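# Loop a rubber band around two bench dogs

## Task

Stretch the rubber band so it wraps a single time around each of the two bench dogs, sitting on the dogs' sides above the board rather than on their tops, and leave the board lying flat and motionless on the table.

## Robot and tools

Robot: two arms, left_arm and right_arm, mounted on opposite sides of the table. left_arm's base sits at (-0.048, +0.444, +0.123) m on the +y side and right_arm's at (+0.057, -0.463, +0.133) m. The arm names do not match left or right in the images. In the scene frame the origin is the table centre, +z is up and the table surface is at z = +0.020 m.

Frames: each arm reports its gripper pose, velocities and Hand target in its own base frame. cam_low and the table use the scene frame. Motion offsets are expressed along the current Hand target's own axes. The fingers point along the gripper's +x axis and close along its y axis. end_effector_position is the midpoint between the fingers, 3 to 4 cm behind the tips. Only the last 1.5 cm of each finger is flat.

execute_actions(actions, cameras): actions is a list of actions. Each action is a table of up to 15 rows, and each row is one 1/30 s control step. If fewer than 15 rows are given, the last row repeats. Every row is one list of 14 numbers covering both arms: dx, dy, dz, rx, ry, rz, opening for left_arm, then the same seven for right_arm. All numbers lie in [-1, 1]. dx..rz are offsets, not poses. They are measured from that arm's Hand target as it stood when the action began, and every row is measured from that same start point. Sending the same offset in a later action therefore moves the arm further. The scale is 1.0 = 0.6 m for dx/dy/dz and 1.0 = 180 degrees for rx/ry/rz, and rx, ry, rz together form one rotation vector. opening is absolute: +1 is fully open (0.080 m), -1 is fully closed, and empty fingers meet near -0.78. Fully closing takes at least about 0.6 s. To keep an arm where it is, send six zeros and its current opening. A 0 in the opening slot is a real command. Images come back only if actions is empty or cameras names them. Valid names are cam_low, cam_left_wrist, cam_right_wrist or "all". Any unknown name rejects the call.

move(target, speed, blend, opening_speed, grip_force, blocking, cameras): target is either one 14-number row or a list of up to 15 rows, in the same layout, units and frame as above. Every row is an offset from the Hand targets at the start of the move, never from the previous row. The gripper follows a straight path, with all arms finishing together. A move lasts at least 0.5 s and at most 10 s overall, and uses about one action per 0.5 s. speed is in m/s (0.002 to 4.3, default 0.25), with rotation capped at twice that number in rad/s. It can be one value or one per target. blend is a corner-rounding radius in m; 0 means stop at each point. opening_speed is in units of the -1..+1 scale per second, 0.2 or more. grip_force is in newtons per pad, 8 to 34, and stays in effect until changed. blocking=false returns after about 0.5 s while the motion keeps running. The first row's opening is applied at the start. Openings in later rows are applied once everything reaches that row and stops. The paths do not avoid obstacles or the other arm, and faster moves lag, drift and hit harder. Don't route a path near an arm's own base, since that can flip its shoulder posture.

wait(seconds 0 to 10, cameras) lets time pass while the last commands hold. stop(cameras) brakes a running move. zoom_image(camera, region=[x0,y0,x1,y1] in pixels, at most 504x504) enlarges part of a camera's newest image. The images are 672x504. finished_scene(scene) ends the scene (1 or 2) for good. Call it only once the band stays in place without the robot.

Results: end_effector_position (m) and end_effector_quat_wxyz are in the arm's base frame. Hand target is the last commanded pose after clipping, and the next offsets count from it. The gripper often rests short of it; a new command, even all zeros, asks for it again, or you can add the gap as an offset. Commanded orientation is clipped to within 32 degrees of the measured one. grip_measured is the measured opening on the command scale, accurate to about ±2 mm. grip_effort_n is motor effort, with negative meaning closing, and is not a pad force. Joint torques and External joint torques follow the joint order. Wrist depth gives a 7x7 grid of distances in mm ahead of each wrist camera, with "-" meaning no value. Joint velocities may read "within noise". The move: line states how the move ended. done means within 8 mm and 2 degrees. off_target means the arm stopped elsewhere. held means a check withheld a step. blocked means something stopped the gripper and the arm now holds still. fault means the arm stopped. limits=paced means the pose was clipped.

Avoid: any contact between the two arms or their grippers and cameras, including one gripper closing on the other's fingers, since it can fail the scene. Avoid fast hits or pressing into fixed or heavy things, and strain on the camera cables. Don't let the band fly or drop, push anything off the table, or tip or shift the board. Contact torque at a joint's limit (waist 17, shoulder 21.1, elbow 20.4, wrist pitch 3.37, wrist yaw 3.48, wrist roll 3.48 N m) stops that arm for 10 s. Big one-step jumps can cause an over-speed stop. Long holding, stretched-out poses or pushing at unreachable targets heat the motors: warnings appear from 50 °C and a stop comes at 95 °C. To end a push, command the target back past the gripper. Check position and tilt after each move, since friction can leave the gripper low, short or tilted. Loose objects may occasionally get nudged.

Each tool is called after "Call:" as name(argument=value, ...) on one line, values as JSON.

## Session

Call:
execute_actions(actions=[])

Scene clock: 0.00 s.
left_arm: end_effector_position=(+0.2347, +0.2987, +0.2271) grip_measured=+0.076 grip_effort_n=n/a end_effector_quat_wxyz=(+0.957, +0.175, +0.213, -0.088) | right_arm: end_effector_position=(+0.2241, -0.0947, +0.1580) grip_measured=-0.754 grip_effort_n=n/a end_effector_quat_wxyz=(+0.748, +0.242, +0.185, -0.589)
Joint positions: left_arm=[1.261 1.685 1.405 -0.893 1.075 1.463 0.038] | right_arm=[0.13 1.205 0.799 -0.933 0.956 1.464 0.001]
Joint velocities: within noise
Joint torques (N m): no reading
External joint torques (N m): no reading
Motor temperatures (°C): left_arm=[24 27 25 26 30 25] | right_arm=[22 26 25 24 26 31]
Heat: left arm: hottest wrist yaw 30 °C (+0.0 °C/min); right arm: hottest wrist roll 31 °C (+0.0 °C/min).
Wrist depth (mm): cam_left_wrist=[1652 1440 1567 687 683 737 683 / 1533 - 1639 756 692 638 - / - - 1853 - 494 466 426 / 2243 1902 1678 552 442 401 368 / 1776 1665 1555 452 - 356 329 / - - - - - 74 - / - - - 361 - 71 -] | cam_right_wrist=[2167 2447 2447 2299 2299 2346 2188 / 2107 1996 1614 1792 1962 1881 1835 / 1806 1724 1673 1614 1614 1637 1614 / 438 431 423 1487 1396 1440 1354 / 401 397 399 394 381 371 352 / 367 364 - 74 75 342 - / - - - - - - -]
Hand target: left_arm +0.2352, +0.2989, +0.2279; +0.958, +0.175, +0.210, -0.087 | right_arm +0.2249, -0.0951, +0.1592; +0.749, +0.244, +0.179, -0.590
Tool commands: left_gripper/opening=+0.076109 right_gripper/opening=-0.777778

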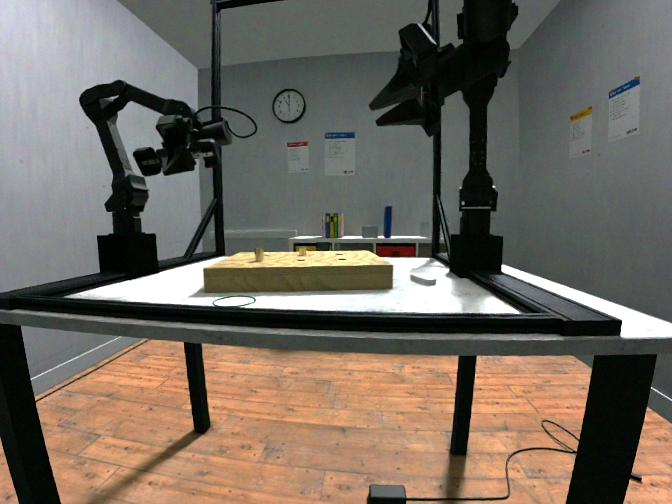

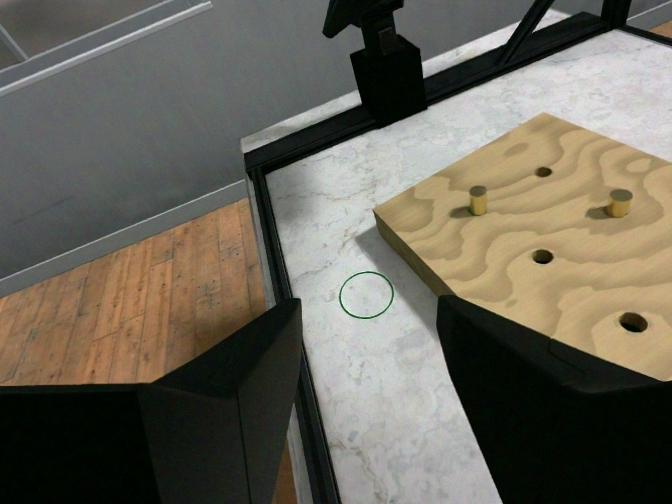

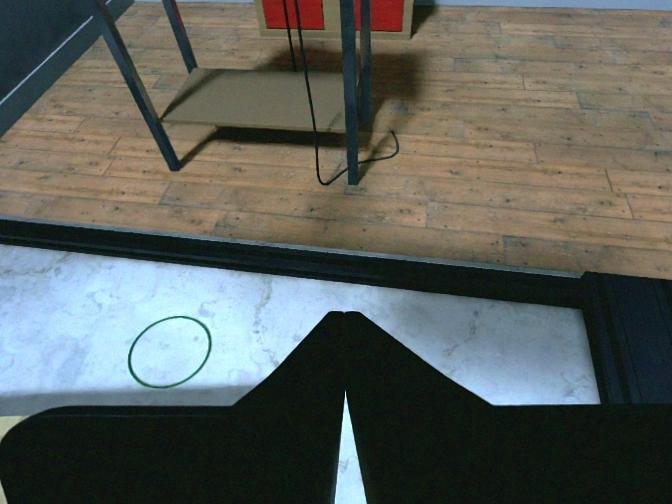

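Call:
zoom_image(camera="cam_left_wrist", region=[320, 100, 660, 355])

Call:
zoom_image(camera="cam_low", region=[190, 230, 450, 320])

Call:
zoom_image(camera="cam_right_wrist", region=[100, 290, 500, 504])

Scaled by 1.482 from the camera's 672x504 image, which has a finer 960x720 frame.

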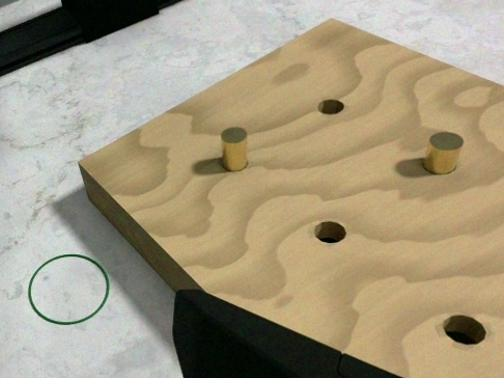

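Scaled by 1.938 from the camera's 672x504 image, which has a finer 960x720 frame.

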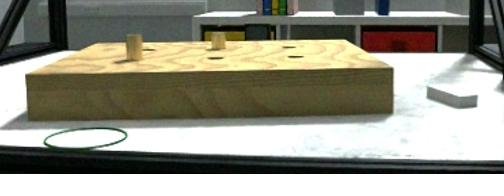

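Scaled by 1.260 from the camera's 672x504 image, which has a finer 960x720 frame.

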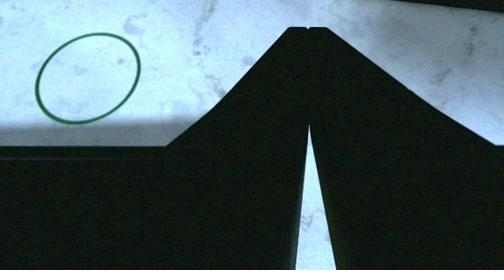

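Call:
move(target=[0,0,0,0,0,0,0.076,0.144,0.197,0.0275,-0.257,0.312,0.081,-0.777], cameras=["all"])

Scene clock: 47.03 s.
left_arm: end_effector_position=(+0.2347, +0.2987, +0.2271) grip_measured=+0.076 grip_effort_n=2.1 end_effector_quat_wxyz=(+0.957, +0.175, +0.213, -0.088) | right_arm: end_effector_position=(+0.3564, -0.1503, +0.1441) grip_measured=-0.756 grip_effort_n=-83.5 end_effector_quat_wxyz=(+0.675, +0.203, +0.678, -0.207)
Joint positions: left_arm=[1.261 1.685 1.405 -0.893 1.075 1.463 0.038] | right_arm=[-0.397 2.027 1.873 -1.421 0.006 0.191 0.001]
Joint torques (N m): left_arm=[0.01 -7.73 6.76 0.7 0.64 -0.03] | right_arm=[0.07 -9.52 7.23 -0.14 -0.1 -0.08]
External joint torques (N m): left_arm=[-0.02 -0.59 0.54 -0.08 0.09 -0.01] | right_arm=[0.05 -0.56 1.59 -0.48 -0.1 -0.08]
Motor temperatures (°C): left_arm=[24 35 29 26 31 25] | right_arm=[22 28 30 25 27 31]
Heat: left arm: hottest shoulder 35 °C (+10.2 °C/min); right arm: hottest wrist roll 31 °C (+0.0 °C/min).
Wrist depth (mm): cam_left_wrist=[- - 262 276 756 699 696 / 1146 - 1652 670 694 558 - / 1590 - 1886 - 493 466 424 / 1732 1886 1691 571 450 404 372 / 1806 1678 1533 - 385 356 331 / - - - 419 - 74 - / - - - 353 - 71 -] | cam_right_wrist=[220 238 269 274 275 275 1034 / 233 236 251 290 292 290 1089 / 248 251 256 304 314 311 1167 / 266 266 272 328 336 340 356 / 286 288 292 345 361 365 375 / 303 306 - 74 75 396 387 / - - - - - - -]
Hand target: left_arm +0.2352, +0.2989, +0.2279; +0.958, +0.175, +0.210, -0.087 | right_arm +0.3600, -0.1513, +0.1428; +0.677, +0.203, +0.678, -0.203
Off the commanded pose: left_arm 0.001 m, 0 deg | right_arm 0.004 m, 1 deg.
move: done
camera_calibration:
cam_right_wrist: T_world_to_cam=[[-0.544562, -0.837162, 0.0511123, 0.0645978], [-0.769832, 0.523092, 0.365695, 0.327963], [-0.332882, 0.159796, -0.92933, 0.361813], [0, 0, 0, 1]] pos_world=[0.408095, -0.175292, 0.213008]

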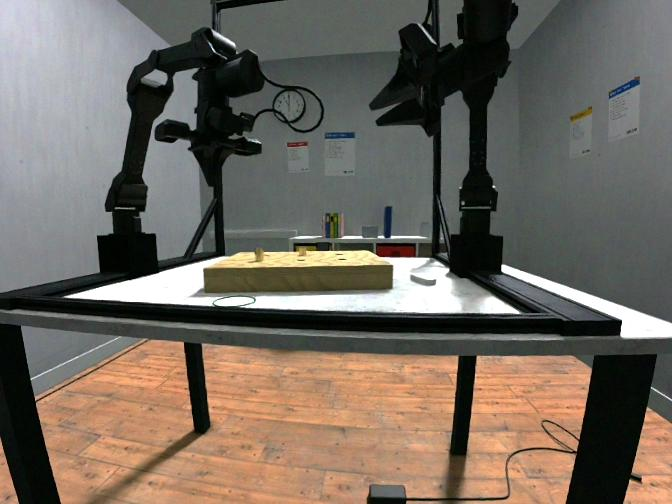

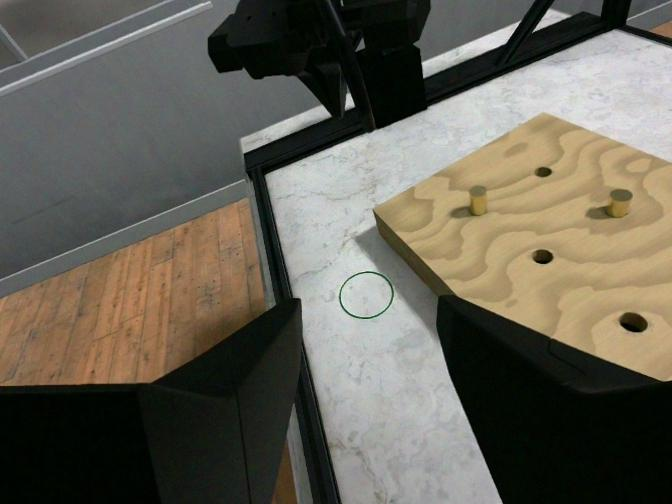

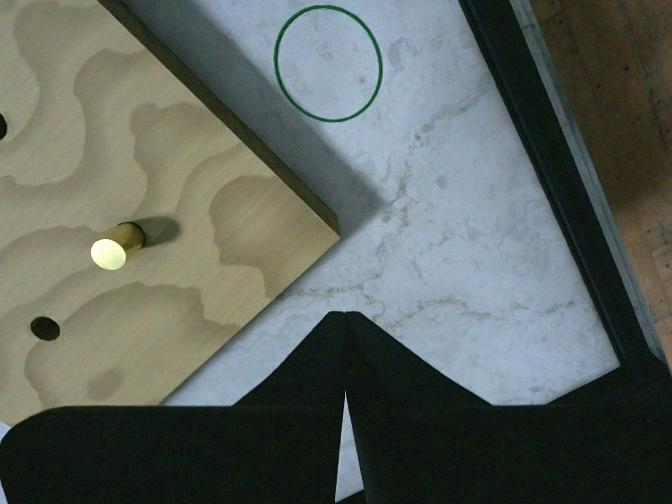

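Call:
move(target=[0,0,0,0,0,0,0.076,0.272,-0.066,0.1175,0,0,0,-0.286], cameras=["all"])

Call:
zoom_image(camera="cam_left_wrist", region=[300, 220, 440, 325])

Scene clock: 61.53 s.
left_arm: end_effector_position=(+0.2347, +0.2987, +0.2271) grip_measured=+0.076 grip_effort_n=1.6 end_effector_quat_wxyz=(+0.957, +0.175, +0.213, -0.088) | right_arm: end_effector_position=(+0.3935, -0.2217, -0.0194) grip_measured=-0.289 grip_effort_n=17.0 end_effector_quat_wxyz=(+0.673, +0.204, +0.680, -0.206)
Joint positions: left_arm=[1.261 1.685 1.405 -0.893 1.075 1.463 0.038] | right_arm=[-0.512 2.404 1.831 -1.008 0.005 0.077 0.022]
Joint torques (N m): left_arm=[-0.01 -7.73 6.87 0.7 0.64 0] | right_arm=[-0.06 -12.02 6.41 0.23 -0.02 -0.1]
External joint torques (N m): left_arm=[-0.01 -0.57 0.62 -0.09 0.08 0.01] | right_arm=[-0.07 -0.93 0.99 -0.09 -0.02 -0.1]
Heat: left arm: hottest shoulder 36 °C (+8.1 °C/min); right arm: hottest elbow 32 °C (+6.0 °C/min).
Wrist depth (mm): cam_left_wrist=[- 1420 271 654 681 710 1732 / 1500 1307 278 735 715 662 552 / - - 285 377 501 469 426 / 2010 1806 308 371 442 400 369 / 1776 1678 1449 451 - 353 328 / - - - 419 - 74 - / - - - 348 - 71 -] | cam_right_wrist=[- 119 120 121 122 106 862 / - 126 128 130 130 114 882 / 134 135 136 138 139 135 143 / 144 145 146 148 151 150 133 / 150 156 155 159 158 166 145 / 139 155 - 170 81 173 169 / - - - 190 - - -]
Hand target: left_arm +0.2352, +0.2989, +0.2279; +0.958, +0.175, +0.210, -0.087 | right_arm +0.3970, -0.2229, -0.0206; +0.677, +0.203, +0.678, -0.203
Off the commanded pose: left_arm 0.001 m, 0 deg | right_arm 0.004 m, 1 deg.
move: done
camera_calibration:
cam_right_wrist: T_world_to_cam=[[-0.545439, -0.836677, 0.0496895, 0.0338065], [-0.767205, 0.522262, 0.372343, 0.452578], [-0.337481, 0.164968, -0.926764, 0.236623], [0, 0, 0, 1]] pos_world=[0.445515, -0.247115, 0.0490995]

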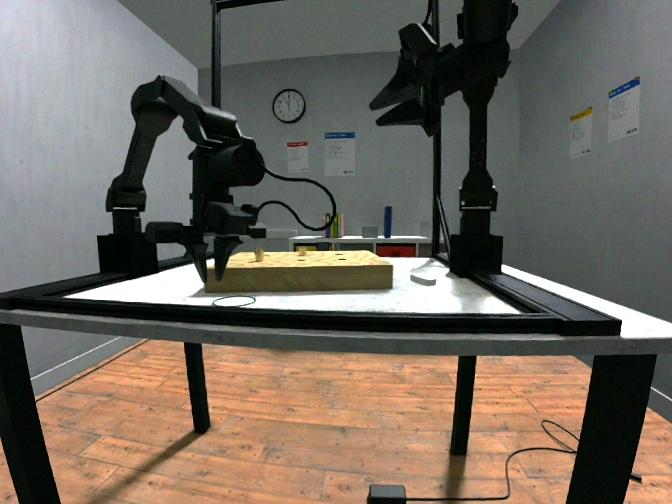

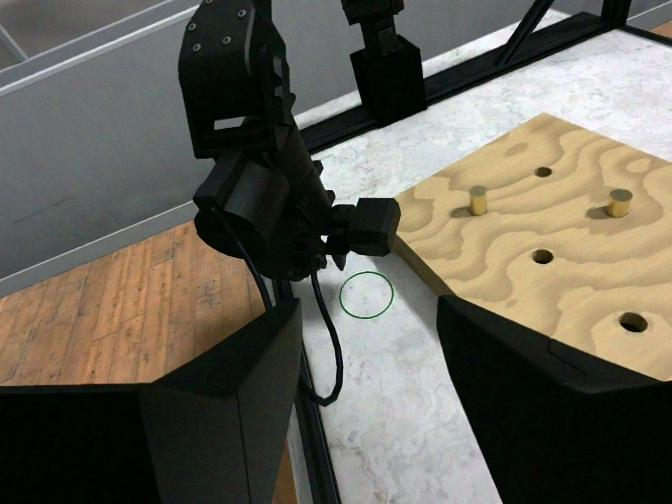

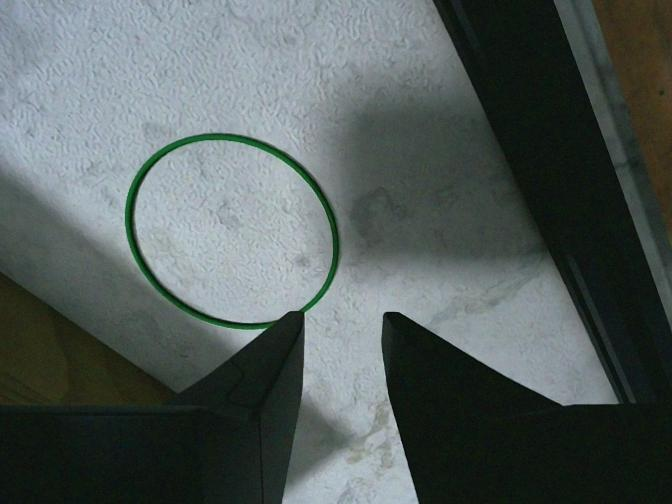

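Scaled by 3.600 from the camera's 672x504 image, which has a finer 960x720 frame.

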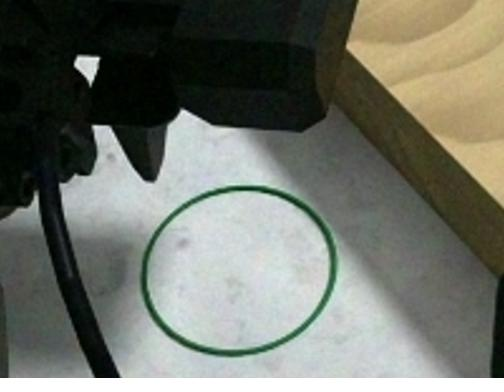

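Call:
move(target=[0,0,0,0,0,0,0.076,0.047,0.0,0.01,0,0,0,-0.286], speed=0.1, cameras=["all"])

Call:
zoom_image(camera="cam_left_wrist", region=[300, 220, 440, 325])

Call:
zoom_image(camera="cam_low", region=[180, 240, 280, 315])

Scene clock: 69.90 s.
left_arm: end_effector_position=(+0.2347, +0.2987, +0.2271) grip_measured=+0.076 grip_effort_n=2.1 end_effector_quat_wxyz=(+0.957, +0.175, +0.213, -0.088) | right_arm: end_effector_position=(+0.3986, -0.2246, -0.0457) grip_measured=-0.289 grip_effort_n=16.5 end_effector_quat_wxyz=(+0.673, +0.204, +0.680, -0.206)
Joint positions: left_arm=[1.261 1.685 1.405 -0.893 1.075 1.463 0.038] | right_arm=[-0.512 2.466 1.835 -0.948 0.005 0.077 0.022]
Joint torques (N m): left_arm=[0 -7.72 6.75 0.7 0.63 -0.03] | right_arm=[-0.08 -11.82 6.53 0.38 -0.01 -0.11]
External joint torques (N m): left_arm=[0.01 -0.6 0.52 -0.08 0.08 -0.02] | right_arm=[-0.07 -0.47 1.15 0.04 -0.02 -0.11]
Motor temperatures (°C): left_arm=[24 37 30 26 31 25] | right_arm=[22 33 31 24 27 30]
Heat: left arm: hottest shoulder 37 °C (+7.0 °C/min); right arm: hottest shoulder 33 °C (+7.0 °C/min).
Wrist depth (mm): cam_left_wrist=[- 1480 293 694 662 722 1732 / 1459 - 286 727 750 521 539 / - 1920 307 359 490 468 421 / 2029 1902 298 385 438 401 371 / 1806 1652 1533 315 - 358 330 / - - - 404 - 74 - / - - - 361 351 71 -] | cam_right_wrist=[- 96 97 98 99 82 84 / - 102 103 - 105 100 89 / 108 109 109 112 112 110 95 / - 116 121 119 122 123 102 / 124 126 125 127 127 133 128 / - - - 137 81 139 140 / - - - 153 - - -]
Hand target: left_arm +0.2352, +0.2989, +0.2279; +0.958, +0.175, +0.210, -0.087 | right_arm +0.4020, -0.2261, -0.0489; +0.677, +0.203, +0.678, -0.203
Off the commanded pose: left_arm 0.001 m, 0 deg | right_arm 0.005 m, 1 deg.
move: done
camera_calibration:
cam_right_wrist: T_world_to_cam=[[-0.545481, -0.836654, 0.0496072, 0.0355192], [-0.767694, 0.522516, 0.370976, 0.467941], [-0.336299, 0.164277, -0.927317, 0.213798], [0, 0, 0, 1]] pos_world=[0.45051, -0.249912, 0.0229014]

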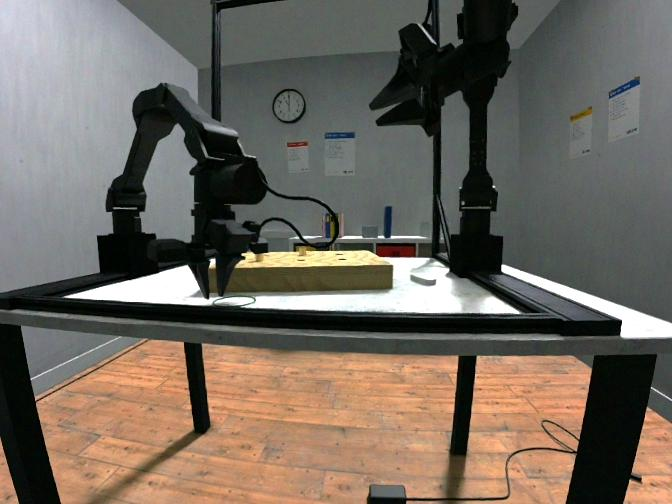

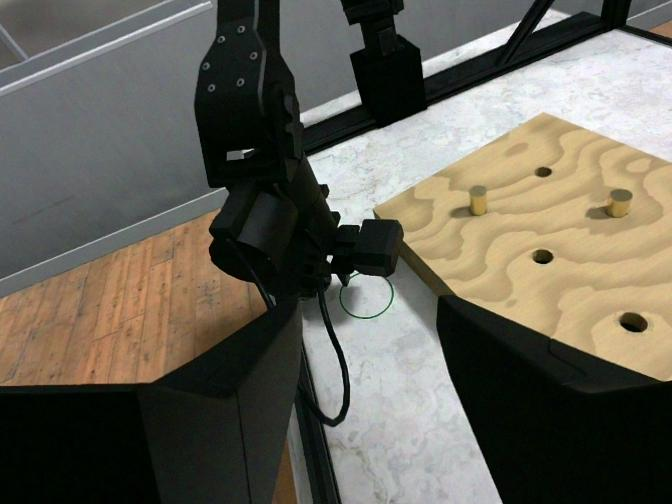

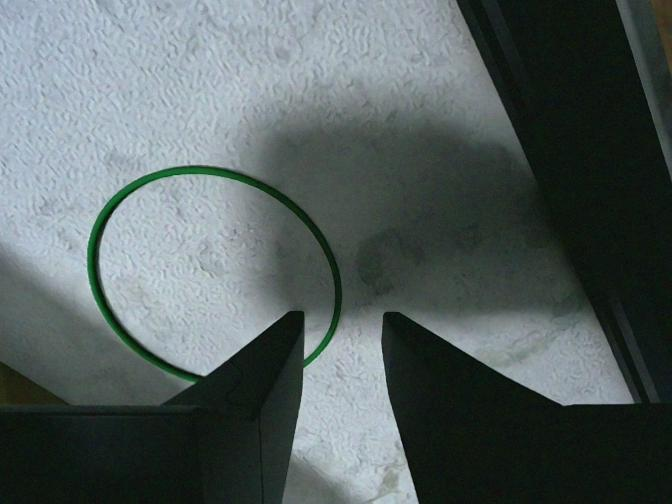

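Scaled by 3.600 from the camera's 672x504 image, which has a finer 960x720 frame.

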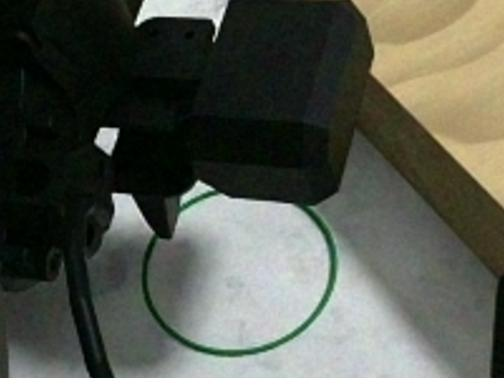

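Scaled by 5.040 from the camera's 672x504 image, which has a finer 960x720 frame.

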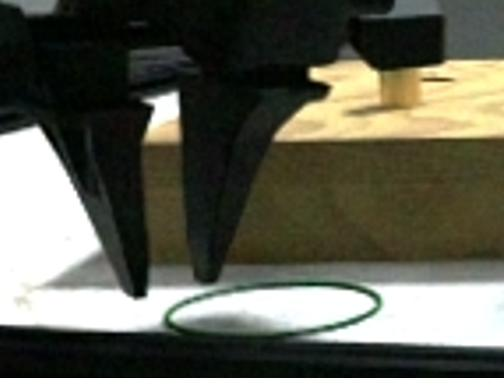

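Call:
move(target=[0,0,0,0,0,0,0.076,0.014,0.0,0.0,0,0,0,-0.286], speed=0.05, cameras=["cam_low","cam_right_wrist"])

Call:
zoom_image(camera="cam_low", region=[180, 240, 280, 315])

Scene clock: 73.40 s.
left_arm: end_effector_position=(+0.2347, +0.2987, +0.2271) grip_measured=+0.076 grip_effort_n=2.1 end_effector_quat_wxyz=(+0.957, +0.175, +0.213, -0.088) | right_arm: end_effector_position=(+0.4010, -0.2260, -0.0511) grip_measured=-0.289 grip_effort_n=16.5 end_effector_quat_wxyz=(+0.677, +0.204, +0.677, -0.207)
Joint positions: left_arm=[1.261 1.685 1.405 -0.893 1.075 1.463 0.038] | right_arm=[-0.512 2.478 1.835 -0.927 0.005 0.077 0.022]
Joint torques (N m): left_arm=[0 -7.77 6.77 0.71 0.6 -0.04] | right_arm=[-0.07 -11.65 5.61 0.42 -0.01 -0.12]
External joint torques (N m): left_arm=[0.04 -0.68 0.55 -0.07 0.05 -0.03] | right_arm=[-0.01 -0.27 0.26 0.07 -0.01 -0.12]
Heat: left arm: hottest shoulder 37 °C (+6.1 °C/min); right arm: hottest shoulder 34 °C (+8.1 °C/min).
Wrist depth (mm): cam_left_wrist=[1164 1614 303 701 652 740 748 / - - 289 713 766 473 - / 2069 2010 312 584 492 465 421 / 1886 1991 295 386 443 402 371 / 1821 1652 1533 447 392 356 331 / - - - 402 - 74 - / - - - 360 345 71 -] | cam_right_wrist=[- 91 92 94 95 80 78 / - 97 98 99 100 94 83 / - 103 105 106 106 105 89 / 110 110 113 113 115 117 96 / 118 121 119 120 120 126 115 / - - - 132 81 132 132 / - - - 144 - - -]
Hand target: left_arm +0.2352, +0.2989, +0.2279; +0.958, +0.175, +0.210, -0.087 | right_arm +0.4019, -0.2261, -0.0572; +0.677, +0.203, +0.678, -0.203
Off the commanded pose: left_arm 0.001 m, 0 deg | right_arm 0.006 m, 1 deg.
move: done
camera_calibration:
cam_right_wrist: T_world_to_cam=[[-0.545857, -0.836443, 0.0490134, 0.0361638], [-0.770667, 0.524167, 0.362384, 0.473743], [-0.328805, 0.160037, -0.930739, 0.20571], [0, 0, 0, 1]] pos_world=[0.452477, -0.250993, 0.0180133]
Images, in order (width x height): cam_low 672x504, cam_right_wrist 672x504.

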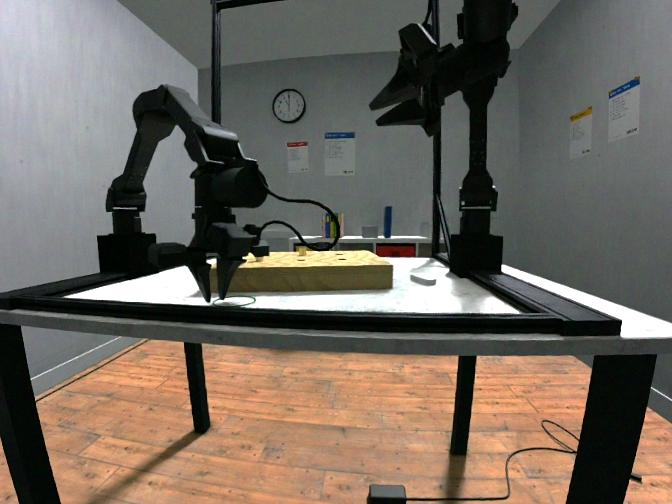

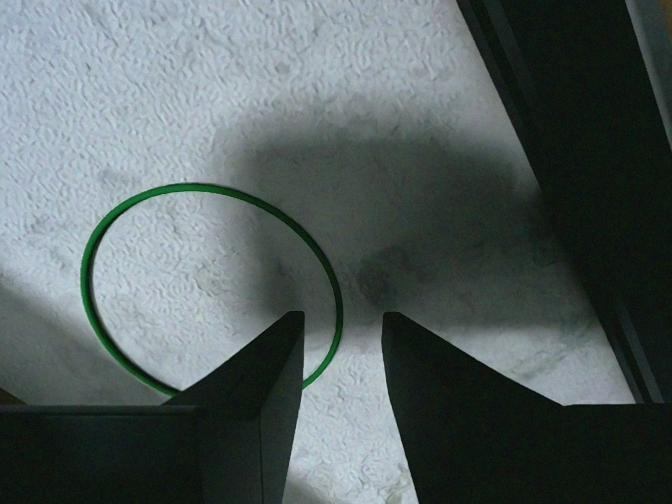

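Scaled by 5.040 from the camera's 672x504 image, which has a finer 960x720 frame.

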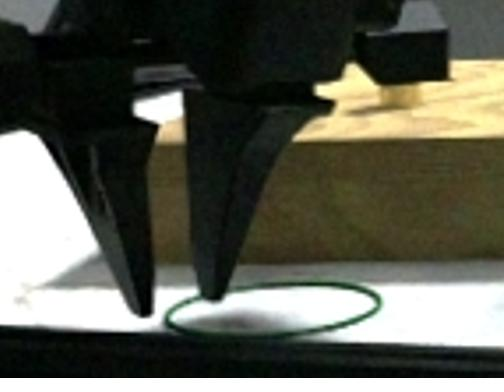

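Call:
move(target=[0,0,0,0,0,0,0.076,0.011,0.0,0.0,0,0,0,-0.286], speed=0.05, cameras=["cam_low","cam_right_wrist"])

Call:
zoom_image(camera="cam_low", region=[180, 240, 280, 315])

Scene clock: 77.07 s.
left_arm: end_effector_position=(+0.2347, +0.2987, +0.2271) grip_measured=+0.076 grip_effort_n=2.1 end_effector_quat_wxyz=(+0.957, +0.175, +0.213, -0.088) | right_arm: end_effector_position=(+0.4030, -0.2270, -0.0561) grip_measured=-0.289 grip_effort_n=16.5 end_effector_quat_wxyz=(+0.679, +0.203, +0.674, -0.207)
Joint positions: left_arm=[1.261 1.685 1.405 -0.893 1.075 1.463 0.038] | right_arm=[-0.512 2.49 1.835 -0.908 0.005 0.077 0.022]
Joint torques (N m): left_arm=[-0.14 -7.75 6.76 0.71 0.65 -0.03] | right_arm=[-0.01 -11.63 4.85 0.41 -0.03 -0.11]
External joint torques (N m): left_arm=[-0.14 -0.63 0.55 -0.07 0.1 -0.01] | right_arm=[0.03 -0.35 -0.38 0.07 -0.03 -0.11]
Heat: left arm: hottest shoulder 37 °C (+6.1 °C/min); right arm: hottest shoulder 36 °C (+9.1 °C/min).
Wrist depth (mm): cam_left_wrist=[1578 1691 301 658 658 780 - / 1522 - 291 717 687 551 - / 1678 1705 311 361 497 467 423 / 2029 1920 301 390 440 401 369 / 1746 1626 371 359 - 354 329 / - - - - - 74 - / - - - - - 71 -] | cam_right_wrist=[- 88 88 89 90 82 72 / - 92 93 95 95 87 79 / - 99 101 101 101 101 83 / 105 105 106 109 110 109 91 / - 115 113 116 114 119 103 / - - - 124 81 125 126 / - - - 137 - - -]
Hand target: left_arm +0.2352, +0.2989, +0.2279; +0.958, +0.175, +0.210, -0.087 | right_arm +0.4019, -0.2261, -0.0638; +0.677, +0.203, +0.678, -0.203
Off the commanded pose: left_arm 0.001 m, 0 deg | right_arm 0.008 m, 1 deg.
move: done
camera_calibration:
cam_right_wrist: T_world_to_cam=[[-0.546193, -0.836254, 0.0485127, 0.036743], [-0.772836, 0.525418, 0.355894, 0.478343], [-0.323107, 0.156894, -0.933266, 0.198704], [0, 0, 0, 1]] pos_world=[0.453952, -0.251779, 0.0134221]
Images, in order (width x height): cam_low 672x504, cam_right_wrist 672x504.

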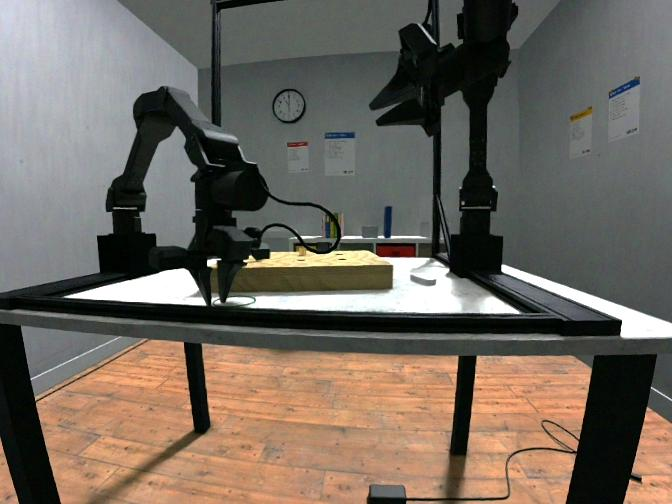

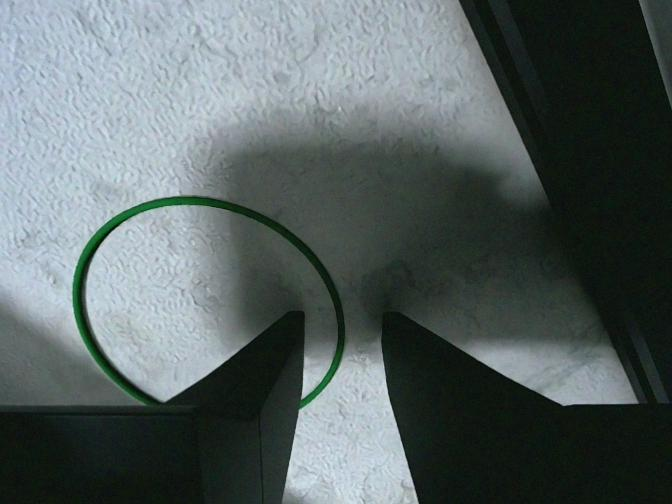

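Scaled by 5.040 from the camera's 672x504 image, which has a finer 960x720 frame.

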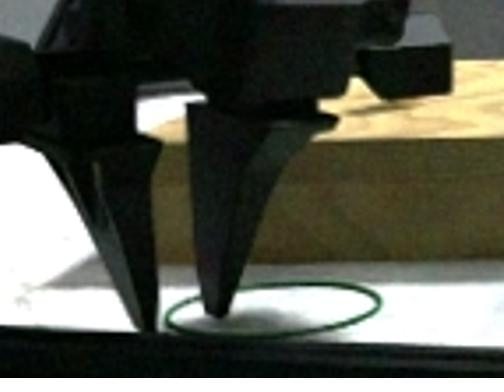

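Call:
move(target=[0,0,0,0,0,0,0.076,0.006,0.0,0.0,0,0,0,-0.286], speed=0.03, cameras=["cam_low","cam_right_wrist"])

Call:
zoom_image(camera="cam_low", region=[180, 240, 280, 315])

Scene clock: 81.27 s.
left_arm: end_effector_position=(+0.2347, +0.2987, +0.2271) grip_measured=+0.076 grip_effort_n=2.1 end_effector_quat_wxyz=(+0.957, +0.175, +0.213, -0.088) | right_arm: end_effector_position=(+0.4039, -0.2275, -0.0588) grip_measured=-0.289 grip_effort_n=16.5 end_effector_quat_wxyz=(+0.680, +0.203, +0.673, -0.208)
Joint positions: left_arm=[1.261 1.685 1.405 -0.893 1.075 1.463 0.038] | right_arm=[-0.512 2.496 1.835 -0.899 0.005 0.077 0.022]
Joint torques (N m): left_arm=[-0.06 -7.76 6.83 0.72 0.61 -0.01] | right_arm=[-0.14 -11.66 4.49 0.42 -0.04 -0.07]
External joint torques (N m): left_arm=[-0.06 -0.61 0.55 -0.08 0.05 0.01] | right_arm=[-0.16 -0.46 -0.69 0.08 -0.04 -0.07]
Motor temperatures (°C): left_arm=[24 37 30 26 31 25] | right_arm=[22 39 31 24 26 30]
Heat: left arm: hottest shoulder 37 °C (+5.1 °C/min); right arm: hottest shoulder 39 °C (+12.1 °C/min). Heating fast: the right arm's shoulder motor: a push or a pull is the cause, and it goes on while you think. Ease it with your next call, before anything else.
Wrist depth (mm): cam_left_wrist=[1384 1590 302 685 623 730 732 / 1430 - 293 740 638 516 607 / - - 316 362 497 468 425 / 1837 1902 302 387 441 401 369 / 1791 1652 375 363 - 358 329 / - - - 387 - 74 - / - - - 359 - 71 -] | cam_right_wrist=[- 85 86 87 87 80 87 / - 90 90 93 93 83 76 / - 96 98 98 99 99 80 / - 102 103 104 108 107 87 / - 111 110 112 111 116 104 / - - - 119 81 121 123 / - - - 133 - - -]
Hand target: left_arm +0.2352, +0.2989, +0.2279; +0.958, +0.175, +0.210, -0.087 | right_arm +0.4020, -0.2261, -0.0673; +0.677, +0.203, +0.678, -0.203
Off the commanded pose: left_arm 0.001 m, 0 deg | right_arm 0.009 m, 1 deg.
move: off_target (right_arm)
camera_calibration:
cam_right_wrist: T_world_to_cam=[[-0.546316, -0.836185, 0.0483035, 0.0369918], [-0.773778, 0.525939, 0.353067, 0.480596], [-0.320634, 0.15551, -0.93435, 0.195104], [0, 0, 0, 1]] pos_world=[0.454641, -0.252173, 0.0108258]
Images, in order (width x height): cam_low 672x504, cam_right_wrist 672x504.

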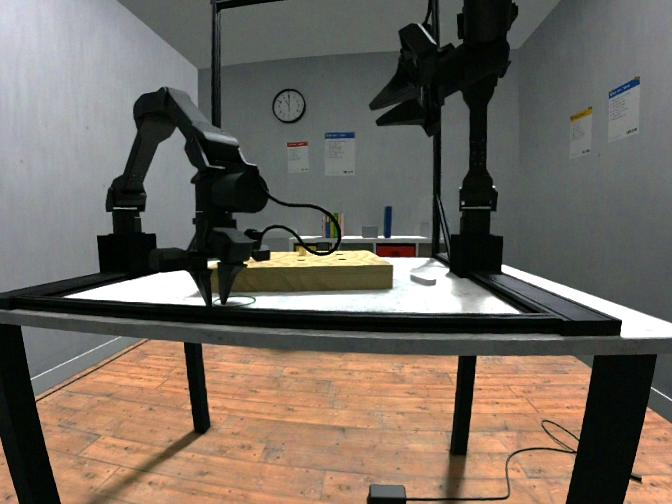

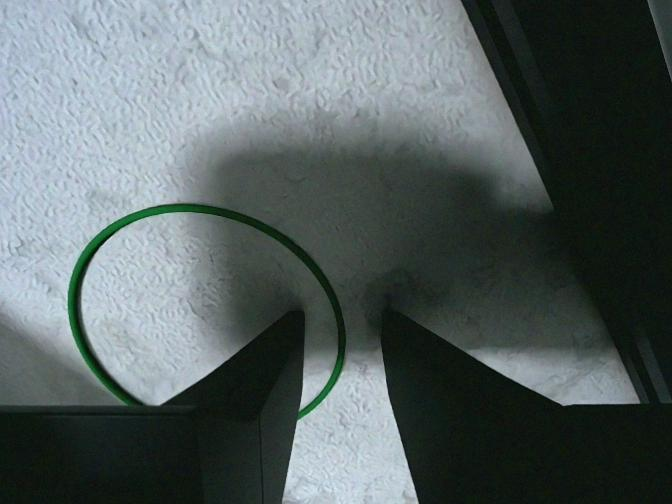

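Scaled by 5.040 from the camera's 672x504 image, which has a finer 960x720 frame.

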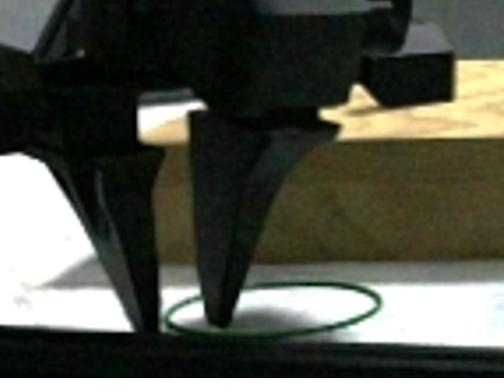

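Call:
move(target=[0,0,0,0,0,0,0.076,0.003,0.0,0.0,0,0,0,-1], opening_speed=0.6, cameras=["cam_low","cam_right_wrist"])

Call:
zoom_image(camera="cam_low", region=[180, 240, 280, 315])

Scene clock: 85.50 s.
left_arm: end_effector_position=(+0.2347, +0.2987, +0.2271) grip_measured=+0.076 grip_effort_n=2.1 end_effector_quat_wxyz=(+0.957, +0.175, +0.213, -0.088) | right_arm: end_effector_position=(+0.4046, -0.2280, -0.0593) grip_measured=-0.756 grip_effort_n=-83.5 end_effector_quat_wxyz=(+0.681, +0.202, +0.672, -0.207)
Joint positions: left_arm=[1.261 1.685 1.405 -0.893 1.075 1.463 0.038] | right_arm=[-0.512 2.497 1.835 -0.895 0.005 0.076 0.001]
Joint torques (N m): left_arm=[-0.12 -7.74 6.81 0.71 0.64 -0.03] | right_arm=[-0.07 -11.36 4.41 0.51 -0.04 -0.07]
External joint torques (N m): left_arm=[-0.11 -0.58 0.55 -0.08 0.08 -0.02] | right_arm=[-0.07 0.04 -0.89 0.14 -0.04 -0.07]
Heat: left arm: hottest shoulder 38 °C (+5.0 °C/min); right arm: hottest shoulder 40 °C (+13.1 °C/min).
Wrist depth (mm): cam_left_wrist=[1567 - 302 614 656 706 683 / - - 293 727 720 529 - / 1806 2089 313 359 497 468 424 / 2267 1937 299 385 438 401 371 / 1746 1626 1544 371 - 357 330 / - - - 288 - 74 - / - - - - - 71 -] | cam_right_wrist=[- 85 87 87 88 81 70 / - 90 - 93 93 84 76 / - 96 98 98 99 99 80 / - 103 104 105 108 107 87 / - 111 112 110 113 116 105 / - 117 - 74 75 123 124 / - - - - - - -]
Hand target: left_arm +0.2352, +0.2989, +0.2279; +0.958, +0.175, +0.210, -0.087 | right_arm +0.4019, -0.2262, -0.0692; +0.677, +0.203, +0.678, -0.203
Off the commanded pose: left_arm 0.001 m, 0 deg | right_arm 0.010 m, 1 deg.
move: off_target (right_arm)
camera_calibration:
cam_right_wrist: T_world_to_cam=[[-0.545183, -0.836936, 0.0480992, 0.0364644], [-0.775657, 0.525368, 0.349777, 0.482002], [-0.318011, 0.153384, -0.935597, 0.193328], [0, 0, 0, 1]] pos_world=[0.455229, -0.252364, 0.0105301]
Images, in order (width x height): cam_low 672x504, cam_right_wrist 672x504.

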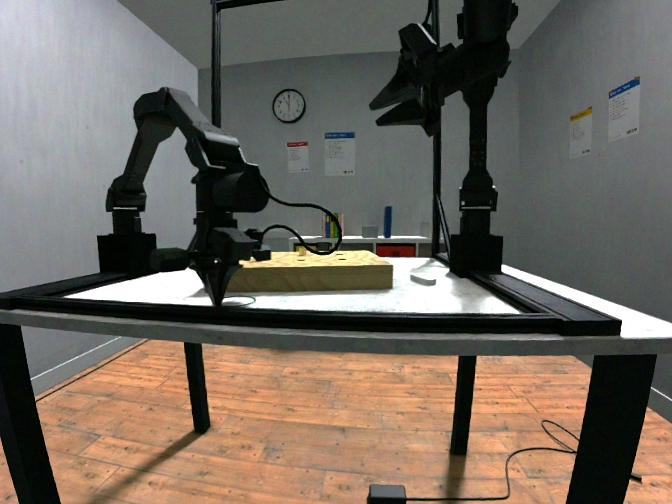

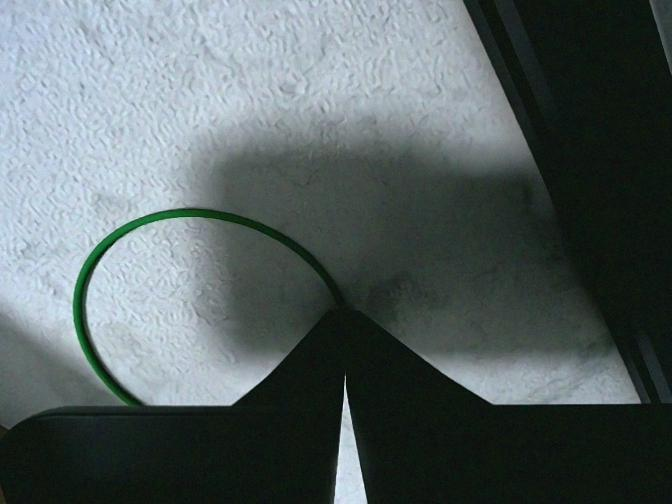

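Scaled by 5.040 from the camera's 672x504 image, which has a finer 960x720 frame.

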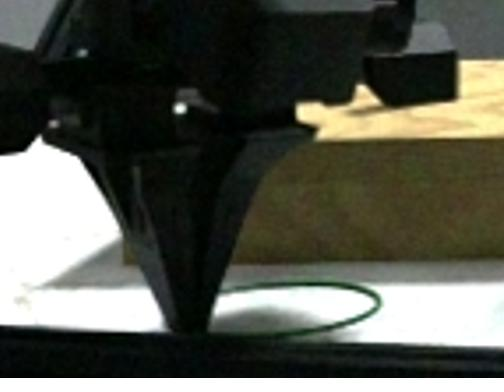

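Call:
move(target=[0,0,0,0,0,0,0.076,-0.1,0.0,0.0,0,0,0,-1], speed=0.1, cameras=["all"])

Call:
zoom_image(camera="cam_low", region=[180, 210, 320, 315])

Call:
zoom_image(camera="cam_left_wrist", region=[300, 200, 440, 305])

Scene clock: 88.87 s.
left_arm: end_effector_position=(+0.2347, +0.2987, +0.2271) grip_measured=+0.076 grip_effort_n=2.1 end_effector_quat_wxyz=(+0.957, +0.175, +0.213, -0.088) | right_arm: end_effector_position=(+0.3974, -0.2239, -0.0168) grip_measured=-0.756 grip_effort_n=-83.5 end_effector_quat_wxyz=(+0.667, +0.205, +0.686, -0.204)
Joint positions: left_arm=[1.261 1.685 1.405 -0.893 1.075 1.463 0.038] | right_arm=[-0.512 2.434 1.897 -1.06 0.005 0.076 0.001]
Joint torques (N m): left_arm=[0.02 -7.76 6.78 0.73 0.63 -0.04] | right_arm=[-0.16 -14.7 6.51 -0.19 -0.03 -0.12]
External joint torques (N m): left_arm=[0.01 -0.59 0.52 -0.06 0.08 -0.03] | right_arm=[-0.12 -3.43 1.06 -0.49 -0.04 -0.13]
Heat: left arm: hottest shoulder 38 °C (+5.0 °C/min); right arm: hottest shoulder 41 °C (+14.0 °C/min).
Wrist depth (mm): cam_left_wrist=[- - 263 664 - 735 1490 / - - 272 668 696 513 - / 1718 - 283 358 498 467 424 / 1806 1886 298 359 440 403 373 / 1853 1665 1480 291 - 354 330 / - - - 404 379 74 - / - - - - - 71 -] | cam_right_wrist=[- 120 121 122 122 108 849 / - 128 129 131 132 115 885 / 135 136 136 140 141 129 968 / 148 147 148 150 154 154 138 / 153 159 159 158 165 167 150 / 142 163 - 74 75 180 160 / - - - - - - -]
Hand target: left_arm +0.2352, +0.2989, +0.2279; +0.958, +0.175, +0.210, -0.087 | right_arm +0.4019, -0.2263, -0.0093; +0.677, +0.203, +0.678, -0.203
Off the commanded pose: left_arm 0.001 m, 0 deg | right_arm 0.009 m, 1 deg.
move: off_target (right_arm)
camera_calibration:
cam_right_wrist: T_world_to_cam=[[-0.543428, -0.837919, 0.0507718, 0.0329609], [-0.762469, 0.517988, 0.387723, 0.453191], [-0.35118, 0.171988, -0.920376, 0.247793], [0, 0, 0, 1]] pos_world=[0.450476, -0.249746, 0.050677]

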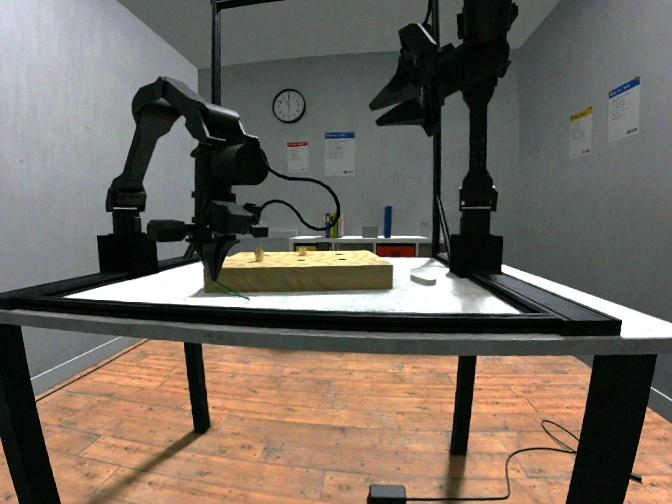

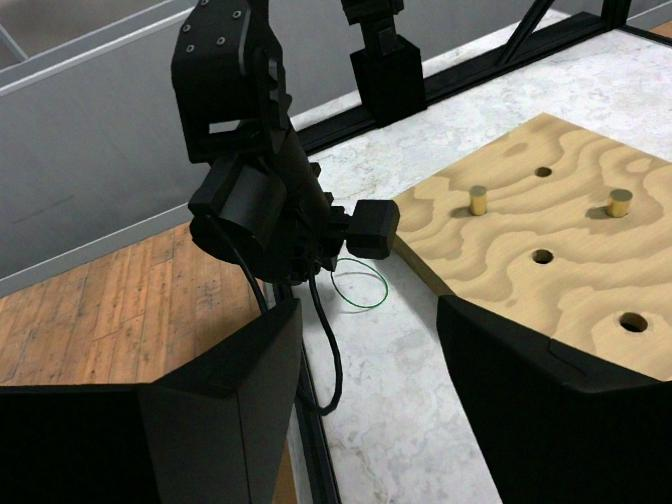

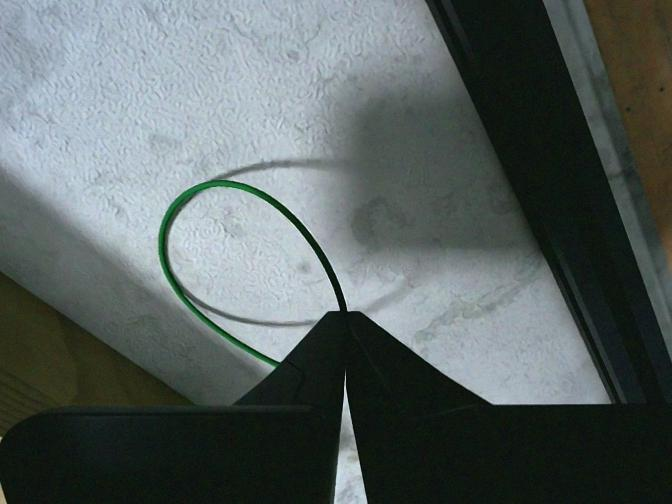

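Scaled by 3.600 from the camera's 672x504 image, which has a finer 960x720 frame.

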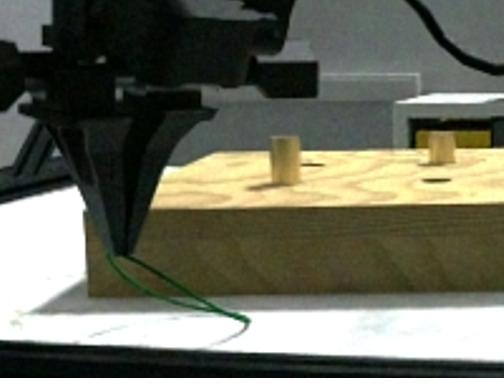

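Scaled by 3.600 from the camera's 672x504 image, which has a finer 960x720 frame.

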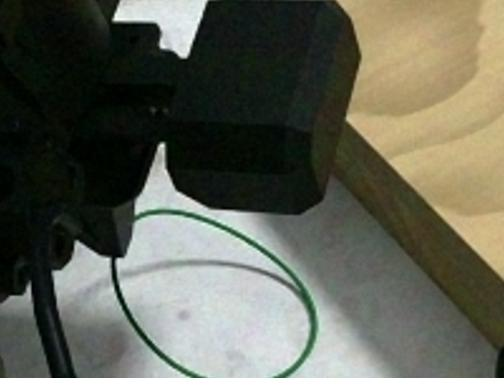

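Call:
move(target=[0,0,0,0,0,0,0.076,-0.182,0.034,-0.027,0,0,0.167,-1], speed=0.2, cameras=["all"])

Call:
zoom_image(camera="cam_low", region=[180, 170, 320, 275])

Scene clock: 97.13 s.
left_arm: end_effector_position=(+0.2347, +0.2987, +0.2271) grip_measured=+0.076 grip_effort_n=2.1 end_effector_quat_wxyz=(+0.957, +0.175, +0.213, -0.088) | right_arm: end_effector_position=(+0.3964, -0.1989, +0.0901) grip_measured=-0.756 grip_effort_n=-83.5 end_effector_quat_wxyz=(+0.694, +0.377, +0.613, -0.025)
Joint positions: left_arm=[1.261 1.685 1.405 -0.893 1.075 1.463 0.038] | right_arm=[-0.633 2.308 2.026 -1.35 -0.514 -0.051 0.001]
Joint torques (N m): left_arm=[-0.06 -7.76 6.74 0.7 0.65 -0.02] | right_arm=[-0.17 -14.64 7.11 -0.25 -0.5 -0.16]
External joint torques (N m): left_arm=[-0.01 -0.6 0.48 -0.09 0.09 -0.01] | right_arm=[-0.08 -3.74 1.39 -0.52 -0.18 -0.13]
Motor temperatures (°C): left_arm=[24 38 31 27 30 24] | right_arm=[22 47 30 24 26 30]
Heat: left arm: hottest shoulder 38 °C (+4.1 °C/min); right arm: hottest shoulder 47 °C (+20.3 °C/min). Heating fast: the right arm's shoulder motor: a push or a pull is the cause, and it goes on while you think. Ease it with your next call, before anything else.
Wrist depth (mm): cam_left_wrist=[269 259 1544 664 786 775 725 / 251 260 305 293 713 503 - / - 1837 300 371 507 469 425 / - 1902 1691 - 442 402 373 / - 1578 1544 - - 355 333 / - - - 404 - 74 - / - - - 358 342 71 -] | cam_right_wrist=[278 247 265 242 217 198 182 / 307 264 248 258 231 209 192 / 339 292 250 262 248 222 200 / 379 321 272 240 260 236 213 / 556 359 281 237 255 251 224 / 607 527 - 74 75 265 237 / - - - - - - -]
Hand target: left_arm +0.2352, +0.2989, +0.2279; +0.958, +0.175, +0.210, -0.087 | right_arm +0.3998, -0.2004, +0.1000; +0.706, +0.372, +0.602, -0.020
Off the commanded pose: left_arm 0.001 m, 0 deg | right_arm 0.010 m, 2 deg.
move: off_target (right_arm)
camera_calibration:
cam_right_wrist: T_world_to_cam=[[-0.498402, -0.738317, -0.454404, 0.0954805], [-0.861784, 0.364817, 0.352471, 0.410013], [-0.0944612, 0.56727, -0.818096, 0.30922], [0, 0, 0, 1]] pos_world=[0.43014, -0.254496, 0.151841]

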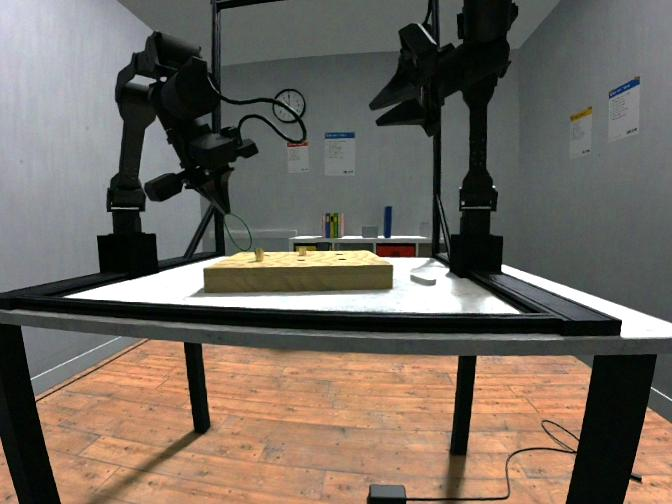

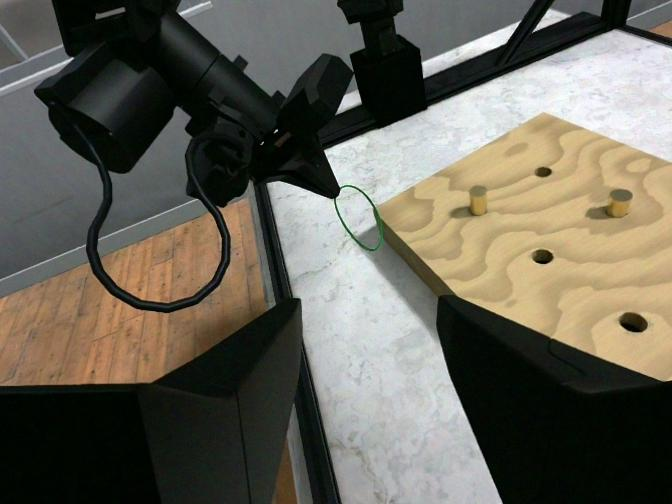

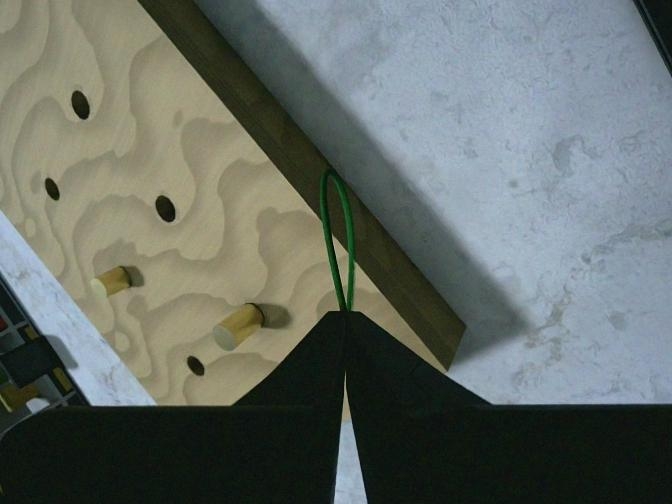

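Scaled by 3.600 from the camera's 672x504 image, which has a finer 960x720 frame.

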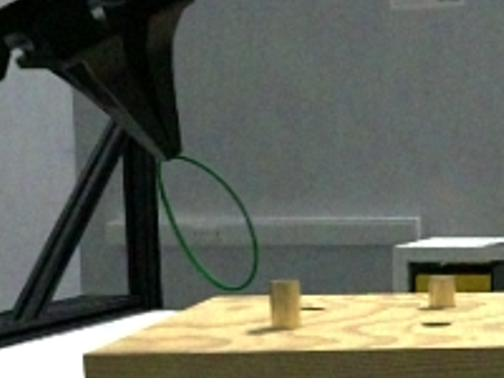

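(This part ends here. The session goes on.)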